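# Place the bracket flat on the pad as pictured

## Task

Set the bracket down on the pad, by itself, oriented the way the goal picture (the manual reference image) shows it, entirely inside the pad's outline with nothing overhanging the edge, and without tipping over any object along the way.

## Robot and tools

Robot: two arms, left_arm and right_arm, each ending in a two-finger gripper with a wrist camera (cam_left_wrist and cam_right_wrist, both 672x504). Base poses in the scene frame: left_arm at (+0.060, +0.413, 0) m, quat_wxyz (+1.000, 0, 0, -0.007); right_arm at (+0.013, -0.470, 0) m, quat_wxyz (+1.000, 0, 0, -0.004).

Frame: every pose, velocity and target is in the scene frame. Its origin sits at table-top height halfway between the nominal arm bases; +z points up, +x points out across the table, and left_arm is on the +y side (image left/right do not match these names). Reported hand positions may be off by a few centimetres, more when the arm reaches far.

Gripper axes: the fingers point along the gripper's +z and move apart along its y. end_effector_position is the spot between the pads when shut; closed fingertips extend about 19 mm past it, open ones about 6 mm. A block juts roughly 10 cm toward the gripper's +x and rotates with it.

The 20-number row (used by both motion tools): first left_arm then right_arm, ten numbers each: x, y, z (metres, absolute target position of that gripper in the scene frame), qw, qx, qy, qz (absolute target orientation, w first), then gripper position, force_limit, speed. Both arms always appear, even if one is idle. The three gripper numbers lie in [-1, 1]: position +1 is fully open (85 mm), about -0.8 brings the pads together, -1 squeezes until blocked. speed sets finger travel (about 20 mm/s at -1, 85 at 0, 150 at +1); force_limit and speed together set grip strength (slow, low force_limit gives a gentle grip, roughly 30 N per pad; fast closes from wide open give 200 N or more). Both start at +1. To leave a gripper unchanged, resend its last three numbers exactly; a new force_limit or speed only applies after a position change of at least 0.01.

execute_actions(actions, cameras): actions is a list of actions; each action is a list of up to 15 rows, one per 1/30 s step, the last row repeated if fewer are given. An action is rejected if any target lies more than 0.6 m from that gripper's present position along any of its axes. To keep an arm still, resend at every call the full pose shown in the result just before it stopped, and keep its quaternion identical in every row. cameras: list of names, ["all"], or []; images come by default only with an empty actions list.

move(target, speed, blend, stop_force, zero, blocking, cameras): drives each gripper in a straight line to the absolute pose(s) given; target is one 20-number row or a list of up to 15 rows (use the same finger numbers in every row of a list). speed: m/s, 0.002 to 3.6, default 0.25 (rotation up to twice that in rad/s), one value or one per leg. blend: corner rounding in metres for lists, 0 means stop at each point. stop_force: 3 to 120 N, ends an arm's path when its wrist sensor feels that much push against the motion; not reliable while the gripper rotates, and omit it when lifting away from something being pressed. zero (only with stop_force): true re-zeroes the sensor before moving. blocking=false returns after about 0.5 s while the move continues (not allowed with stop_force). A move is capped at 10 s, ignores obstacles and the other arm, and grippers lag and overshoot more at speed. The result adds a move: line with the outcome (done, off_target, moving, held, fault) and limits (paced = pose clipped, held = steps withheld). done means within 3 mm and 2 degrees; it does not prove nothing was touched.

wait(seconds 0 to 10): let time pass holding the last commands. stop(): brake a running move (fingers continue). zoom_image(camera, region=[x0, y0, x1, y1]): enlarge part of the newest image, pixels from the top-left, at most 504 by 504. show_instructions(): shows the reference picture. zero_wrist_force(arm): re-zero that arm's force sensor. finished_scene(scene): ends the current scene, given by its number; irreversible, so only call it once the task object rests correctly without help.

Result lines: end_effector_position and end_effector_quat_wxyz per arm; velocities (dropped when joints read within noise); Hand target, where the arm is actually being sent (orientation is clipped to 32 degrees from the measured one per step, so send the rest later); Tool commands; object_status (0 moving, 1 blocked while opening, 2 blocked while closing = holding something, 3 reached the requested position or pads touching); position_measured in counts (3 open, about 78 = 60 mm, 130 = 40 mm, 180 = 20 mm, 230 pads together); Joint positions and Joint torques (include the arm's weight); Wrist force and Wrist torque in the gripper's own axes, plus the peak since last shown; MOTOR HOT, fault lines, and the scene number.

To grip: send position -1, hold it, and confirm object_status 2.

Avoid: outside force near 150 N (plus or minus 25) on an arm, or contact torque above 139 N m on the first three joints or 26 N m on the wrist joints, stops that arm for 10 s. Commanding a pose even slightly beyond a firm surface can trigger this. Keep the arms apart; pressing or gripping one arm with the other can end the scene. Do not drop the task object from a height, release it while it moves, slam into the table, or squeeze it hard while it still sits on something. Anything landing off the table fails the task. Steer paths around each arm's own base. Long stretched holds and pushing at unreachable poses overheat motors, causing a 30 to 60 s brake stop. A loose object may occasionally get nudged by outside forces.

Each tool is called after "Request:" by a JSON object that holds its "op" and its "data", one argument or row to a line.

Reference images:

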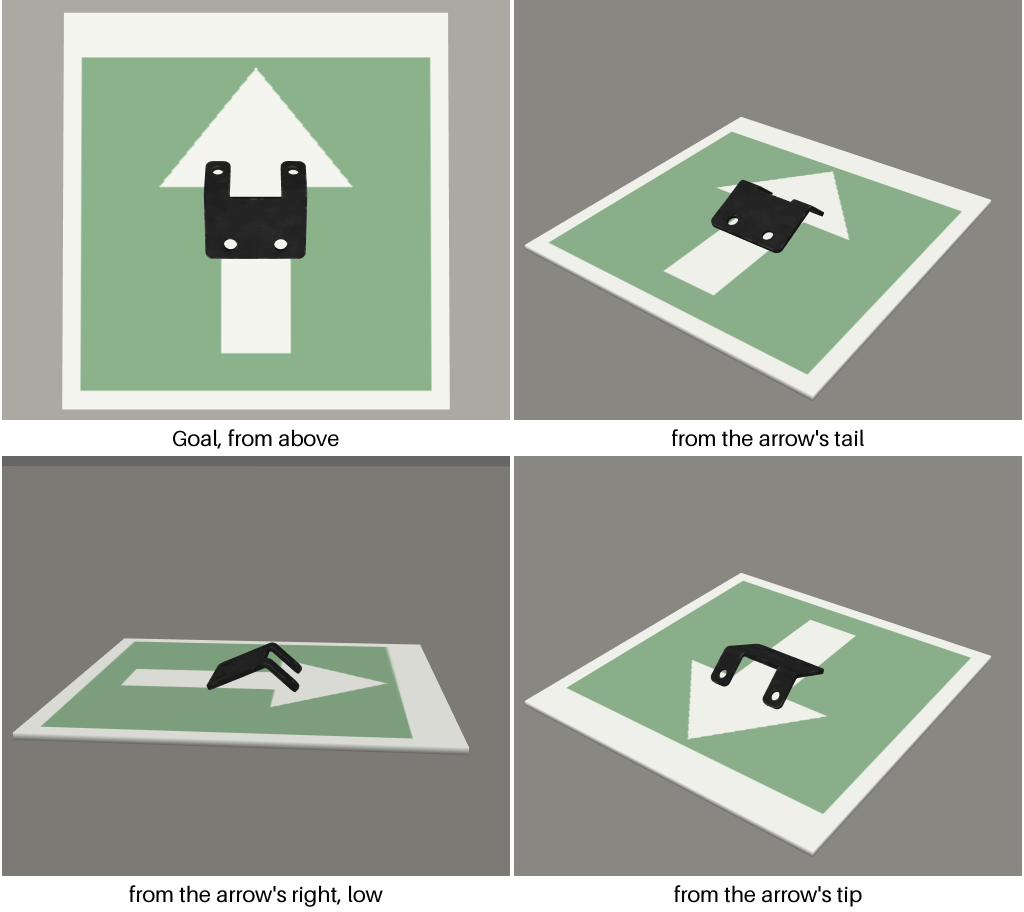

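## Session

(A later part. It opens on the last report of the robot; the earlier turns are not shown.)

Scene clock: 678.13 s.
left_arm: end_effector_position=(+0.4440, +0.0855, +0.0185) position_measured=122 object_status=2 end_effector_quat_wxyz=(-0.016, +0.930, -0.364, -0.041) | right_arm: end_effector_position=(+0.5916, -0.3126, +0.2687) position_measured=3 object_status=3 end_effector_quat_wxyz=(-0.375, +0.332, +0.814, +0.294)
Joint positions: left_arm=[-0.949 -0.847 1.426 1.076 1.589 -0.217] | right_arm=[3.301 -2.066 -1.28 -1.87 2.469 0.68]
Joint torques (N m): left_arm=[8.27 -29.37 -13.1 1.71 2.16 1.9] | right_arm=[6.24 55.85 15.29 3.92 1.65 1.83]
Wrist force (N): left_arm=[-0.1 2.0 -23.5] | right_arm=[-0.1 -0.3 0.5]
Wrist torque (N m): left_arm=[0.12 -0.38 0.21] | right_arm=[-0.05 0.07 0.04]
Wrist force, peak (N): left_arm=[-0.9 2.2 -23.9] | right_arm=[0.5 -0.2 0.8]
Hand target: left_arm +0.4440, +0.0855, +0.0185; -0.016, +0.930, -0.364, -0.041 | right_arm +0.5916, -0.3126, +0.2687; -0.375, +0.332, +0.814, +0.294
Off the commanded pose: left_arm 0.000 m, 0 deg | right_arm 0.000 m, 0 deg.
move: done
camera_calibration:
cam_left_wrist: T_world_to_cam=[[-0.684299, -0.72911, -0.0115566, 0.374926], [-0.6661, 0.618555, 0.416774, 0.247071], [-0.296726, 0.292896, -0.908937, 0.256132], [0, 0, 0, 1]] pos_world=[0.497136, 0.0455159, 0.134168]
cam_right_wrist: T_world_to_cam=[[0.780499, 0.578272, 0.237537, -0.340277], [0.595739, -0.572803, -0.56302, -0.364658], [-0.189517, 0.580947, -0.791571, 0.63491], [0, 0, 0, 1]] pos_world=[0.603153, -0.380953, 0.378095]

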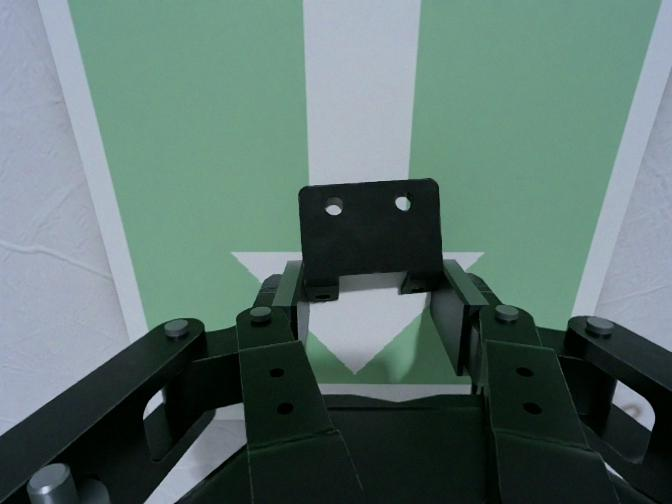

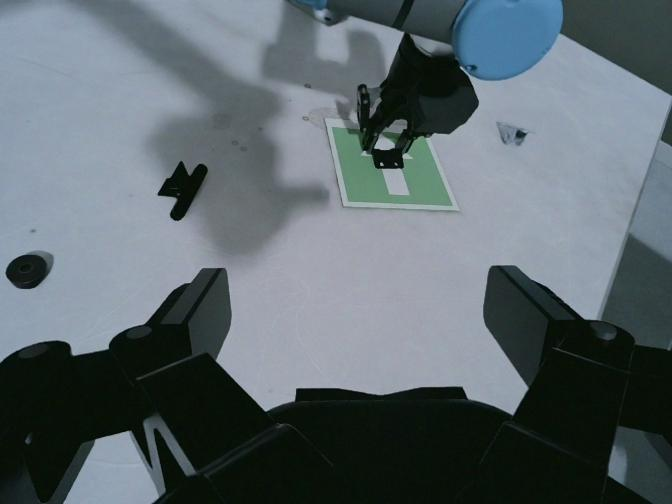

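Request:
{"op": "move", "data": {
  "target": [
    [0.4440,0.0855,0.0205,-0.0159,0.9303,-0.3641,-0.0406,-1,-1,-1,0.5916,-0.3126,0.2687,-0.375,0.332,0.814,0.294,1,1,1]
  ],
  "speed": 0.02,
  "cameras": ["cam_left_wrist"]
}}

Request:
{"op": "zoom_image", "data": {
  "camera": "cam_left_wrist",
  "region": [240, 160, 500, 320]
}}

Scene clock: 684.23 s.
left_arm: end_effector_position=(+0.4440, +0.0855, +0.0205) position_measured=122 object_status=2 end_effector_quat_wxyz=(-0.016, +0.930, -0.364, -0.041) | right_arm: end_effector_position=(+0.5916, -0.3126, +0.2687) position_measured=3 object_status=3 end_effector_quat_wxyz=(-0.375, +0.332, +0.814, +0.294)
Joint positions: left_arm=[-0.949 -0.849 1.425 1.08 1.59 -0.217] | right_arm=[3.301 -2.066 -1.28 -1.87 2.469 0.68]
Joint torques (N m): left_arm=[8.71 -49.5 -21.99 4.84 2.01 1.95] | right_arm=[5.45 54.65 14.75 3.89 1.98 1.8]
Wrist force (N): left_arm=[0.8 2.0 0.4] | right_arm=[0.0 0.1 0.5]
Wrist torque (N m): left_arm=[0.20 -0.42 0.20] | right_arm=[0.00 0.05 0.04]
Wrist force, peak (N): left_arm=[-0.6 2.2 -24.1] | right_arm=[0.1 -0.3 0.9]
Hand target: left_arm +0.4440, +0.0855, +0.0205; -0.016, +0.930, -0.364, -0.041 | right_arm +0.5916, -0.3126, +0.2687; -0.375, +0.332, +0.814, +0.294
Off the commanded pose: left_arm 0.000 m, 0 deg | right_arm 0.000 m, 0 deg.
move: done
camera_calibration:
cam_left_wrist: T_world_to_cam=[[-0.684279, -0.72913, -0.0114958, 0.375004], [-0.666068, 0.618523, 0.416873, 0.24619], [-0.296844, 0.292914, -0.908892, 0.257882], [0, 0, 0, 1]] pos_world=[0.497137, 0.0456155, 0.136068]
Images, in order (width x height): cam_left_wrist 672x504.

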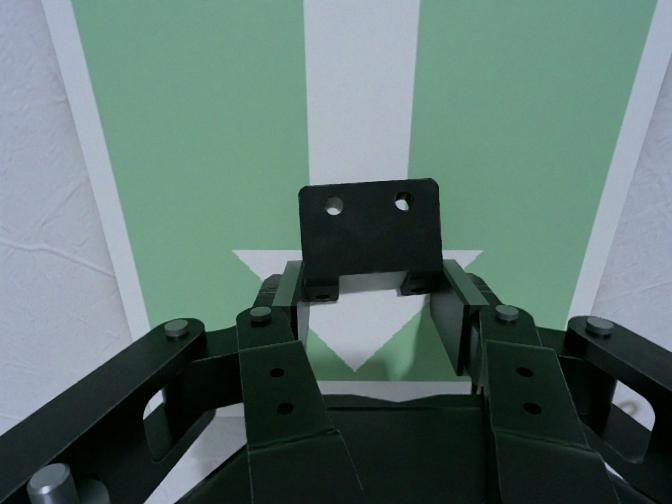

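Scaled by 1.938 from the camera's 672x504 image, which has a finer 960x720 frame.

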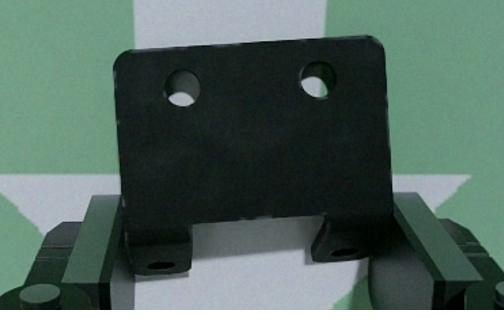

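Request:
{"op": "move", "data": {
  "target": [
    [0.4440,0.0855,0.0180,-0.0159,0.9303,-0.3641,-0.0406,-1,-1,-1,0.5916,-0.3126,0.2687,-0.375,0.332,0.814,0.294,1,1,1]
  ],
  "speed": 0.005,
  "stop_force": 3,
  "cameras": []
}}

Scene clock: 695.23 s.
left_arm: end_effector_position=(+0.4441, +0.0854, +0.0201) position_measured=122 object_status=2 end_effector_quat_wxyz=(-0.016, +0.930, -0.364, -0.040) | right_arm: end_effector_position=(+0.5916, -0.3126, +0.2687) position_measured=3 object_status=3 end_effector_quat_wxyz=(-0.375, +0.332, +0.814, +0.294)
Joint positions: left_arm=[-0.949 -0.849 1.425 1.079 1.59 -0.217] | right_arm=[3.301 -2.066 -1.28 -1.87 2.469 0.68]
Joint torques (N m): left_arm=[9.64 -50.12 -21.8 4.63 2.1 1.71] | right_arm=[6.19 54.83 14.78 3.76 2.08 1.92]
Wrist force (N): left_arm=[-0.1 1.8 -2.3] | right_arm=[0.2 0.2 0.4]
Wrist torque (N m): left_arm=[0.18 -0.43 0.20] | right_arm=[0.01 0.02 0.04]
Wrist force, peak (N): left_arm=[-0.3 1.8 -4.6] | right_arm=[0.7 -0.2 0.5]
Hand target: left_arm +0.4441, +0.0854, +0.0201; -0.016, +0.930, -0.364, -0.040 | right_arm +0.5916, -0.3126, +0.2687; -0.375, +0.332, +0.814, +0.294
Off the commanded pose: left_arm 0.002 m, 0 deg | right_arm 0.000 m, 0 deg.
move: contact (left_arm)
No camera images: "cameras" was empty.

Request:
{"op": "execute_actions", "data": {
  "actions": [
    [[0.4441,0.0854,0.0203,-0.0159,0.9303,-0.3641,-0.0406,0.5,-1,-1,0.5916,-0.3126,0.2687,-0.375,0.332,0.814,0.294,1,1,1]],
    [[0.4441,0.0854,0.0205,-0.0159,0.9303,-0.3641,-0.0406,0.5,-1,-1,0.5916,-0.3126,0.2687,-0.375,0.332,0.814,0.294,1,1,1]],
    [[0.4441,0.0854,0.0205,-0.0159,0.9303,-0.3641,-0.0406,0.5,-1,-1,0.5916,-0.3126,0.2687,-0.375,0.332,0.814,0.294,1,1,1]]
  ],
  "cameras": ["all"]
}}

Request:
{"op": "zoom_image", "data": {
  "camera": "cam_left_wrist",
  "region": [240, 160, 500, 320]
}}

Request:
{"op": "zoom_image", "data": {
  "camera": "cam_right_wrist",
  "region": [320, 50, 500, 185]
}}

Scene clock: 702.37 s.
left_arm: end_effector_position=(+0.4441, +0.0854, +0.0205) position_measured=66 object_status=3 end_effector_quat_wxyz=(-0.016, +0.930, -0.364, -0.041) | right_arm: end_effector_position=(+0.5916, -0.3126, +0.2687) position_measured=3 object_status=3 end_effector_quat_wxyz=(-0.375, +0.332, +0.814, +0.294)
Joint positions: left_arm=[-0.949 -0.849 1.424 1.081 1.59 -0.217] | right_arm=[3.301 -2.066 -1.28 -1.87 2.469 0.68]
Joint torques (N m): left_arm=[9.39 -52.32 -22.87 5.23 1.41 1.39] | right_arm=[5.68 56.39 14.85 3.84 2.04 1.95]
Wrist force (N): left_arm=[0.8 1.9 3.2] | right_arm=[0.4 0.1 0.3]
Wrist torque (N m): left_arm=[0.19 -0.46 0.20] | right_arm=[0.01 -0.01 0.04]
Wrist force, peak (N): left_arm=[0.8 2.1 3.3] | right_arm=[0.3 -0.1 0.8]
Hand target: left_arm +0.4441, +0.0854, +0.0205; -0.016, +0.930, -0.364, -0.041 | right_arm +0.5916, -0.3126, +0.2687; -0.375, +0.332, +0.814, +0.294
Off the commanded pose: left_arm 0.000 m, 0 deg | right_arm 0.000 m, 0 deg.
camera_calibration:
cam_left_wrist: T_world_to_cam=[[-0.684257, -0.729151, -0.0114296, 0.374981], [-0.666086, 0.618541, 0.416816, 0.246334], [-0.296853, 0.292823, -0.908919, 0.257953], [0, 0, 0, 1]] pos_world=[0.497237, 0.045516, 0.136068]
cam_right_wrist: T_world_to_cam=[[0.780499, 0.578272, 0.237537, -0.340277], [0.595739, -0.572803, -0.56302, -0.364658], [-0.189517, 0.580947, -0.791571, 0.63491], [0, 0, 0, 1]] pos_world=[0.603153, -0.380953, 0.378095]

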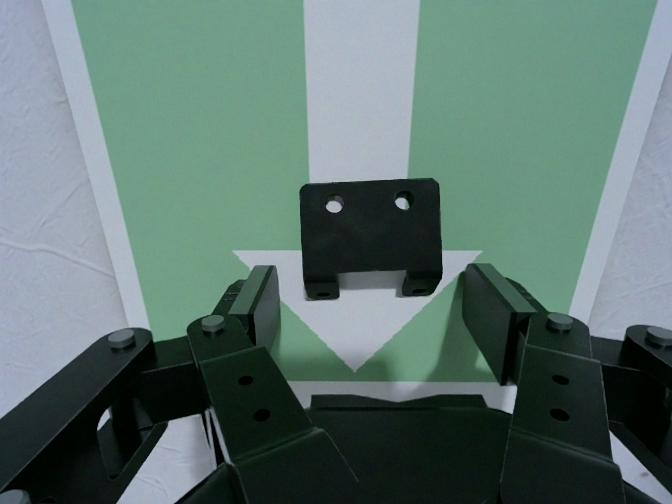

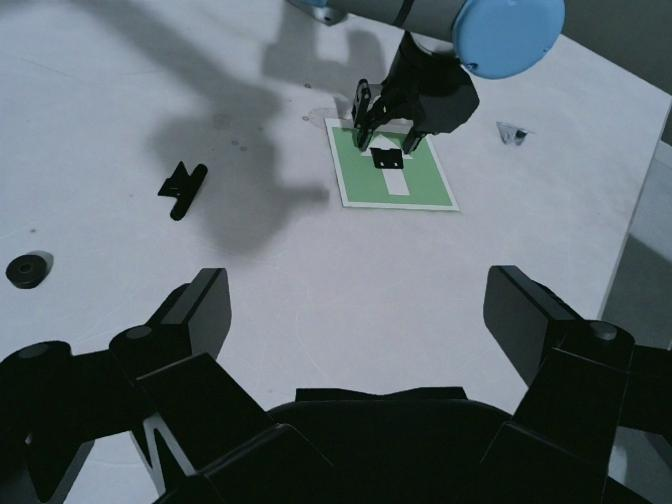

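Scaled by 1.938 from the camera's 672x504 image, which has a finer 960x720 frame.

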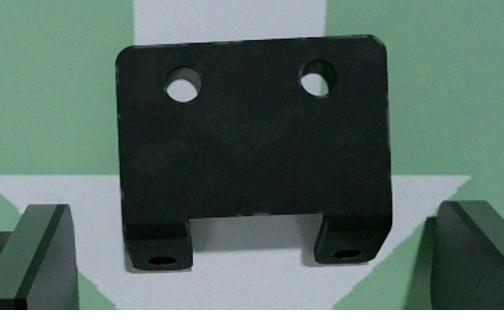

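Scaled by 2.800 from the camera's 672x504 image, which has a finer 960x720 frame.

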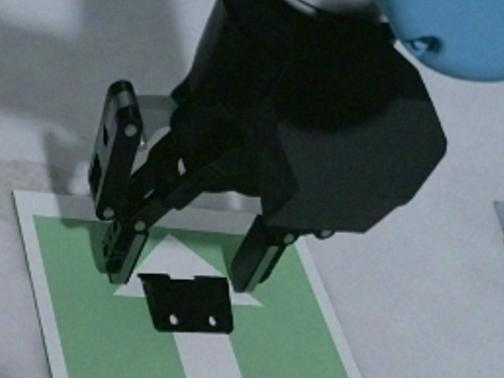

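Request:
{"op": "move", "data": {
  "target": [
    [0.4441,0.0854,0.06,-0.0159,0.9303,-0.3641,-0.0406,0.5,-1,-1,0.5916,-0.3126,0.2687,-0.375,0.332,0.814,0.294,1,1,1],
    [0.48,0.050,0.18,0,0.9312,-0.3645,0,0.5,-1,-1,0.5916,-0.3126,0.2687,-0.375,0.332,0.814,0.294,1,1,1]
  ],
  "speed": [0.08,0.25],
  "blend": [0.01,0],
  "cameras": ["all"]
}}

Request:
{"op": "zoom_image", "data": {
  "camera": "cam_left_wrist",
  "region": [160, 40, 560, 340]
}}

Request:
{"op": "zoom_image", "data": {
  "camera": "cam_right_wrist",
  "region": [320, 100, 480, 220]
}}

Scene clock: 708.70 s.
left_arm: end_effector_position=(+0.4800, +0.0500, +0.1799) position_measured=66 object_status=3 end_effector_quat_wxyz=(+0.000, +0.931, -0.365, +0.000) | right_arm: end_effector_position=(+0.5916, -0.3126, +0.2687) position_measured=3 object_status=3 end_effector_quat_wxyz=(-0.375, +0.332, +0.814, +0.294)
Joint positions: left_arm=[-0.94 -0.934 1.107 1.398 1.571 -0.209] | right_arm=[3.301 -2.066 -1.28 -1.87 2.469 0.68]
Joint torques (N m): left_arm=[-0.97 -53.36 -24.55 3.72 2.15 -0.18] | right_arm=[5.76 55.69 14.34 3.91 2.4 2.04]
Wrist force (N): left_arm=[0.7 1.6 3.3] | right_arm=[0.7 -0.4 0.4]
Wrist torque (N m): left_arm=[0.16 -0.48 0.06] | right_arm=[-0.08 -0.04 0.03]
Wrist force, peak (N): left_arm=[0.2 1.9 5.4] | right_arm=[0.7 -0.4 0.4]
Hand target: left_arm +0.4800, +0.0500, +0.1800; +0.000, +0.931, -0.365, +0.000 | right_arm +0.5916, -0.3126, +0.2687; -0.375, +0.332, +0.814, +0.294
Off the commanded pose: left_arm 0.000 m, 0 deg | right_arm 0.000 m, 0 deg.
move: done
camera_calibration:
cam_left_wrist: T_world_to_cam=[[-0.683587, -0.729769, -0.0120902, 0.375424], [-0.690137, 0.640895, 0.3361, 0.250685], [-0.237527, 0.238098, -0.941749, 0.40404], [0, 0, 0, 1]] pos_world=[0.525612, 0.0171087, 0.300788]
cam_right_wrist: T_world_to_cam=[[0.780499, 0.578272, 0.237537, -0.340277], [0.595739, -0.572803, -0.56302, -0.364658], [-0.189517, 0.580947, -0.791571, 0.63491], [0, 0, 0, 1]] pos_world=[0.603153, -0.380953, 0.378095]

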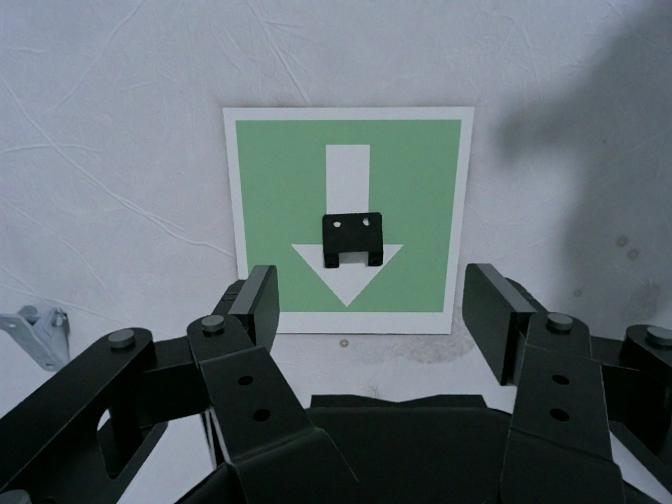

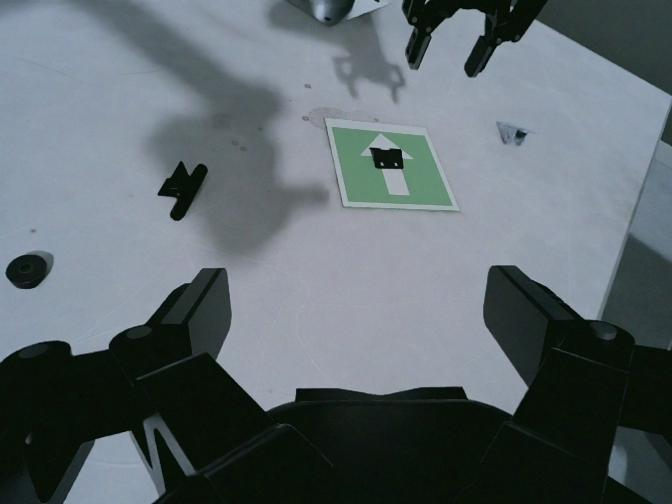

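Scaled by 1.260 from the camera's 672x504 image, which has a finer 960x720 frame.

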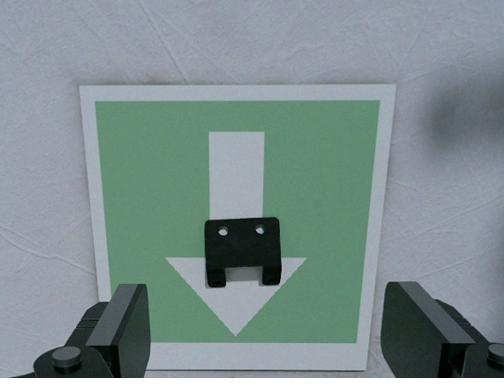

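Scaled by 3.150 from the camera's 672x504 image, which has a finer 960x720 frame.

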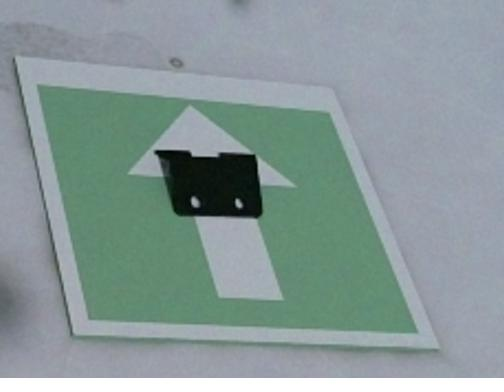

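Request:
{"op": "finished_scene", "data": {
  "scene": 1
}}

The scene is finished: the task was done.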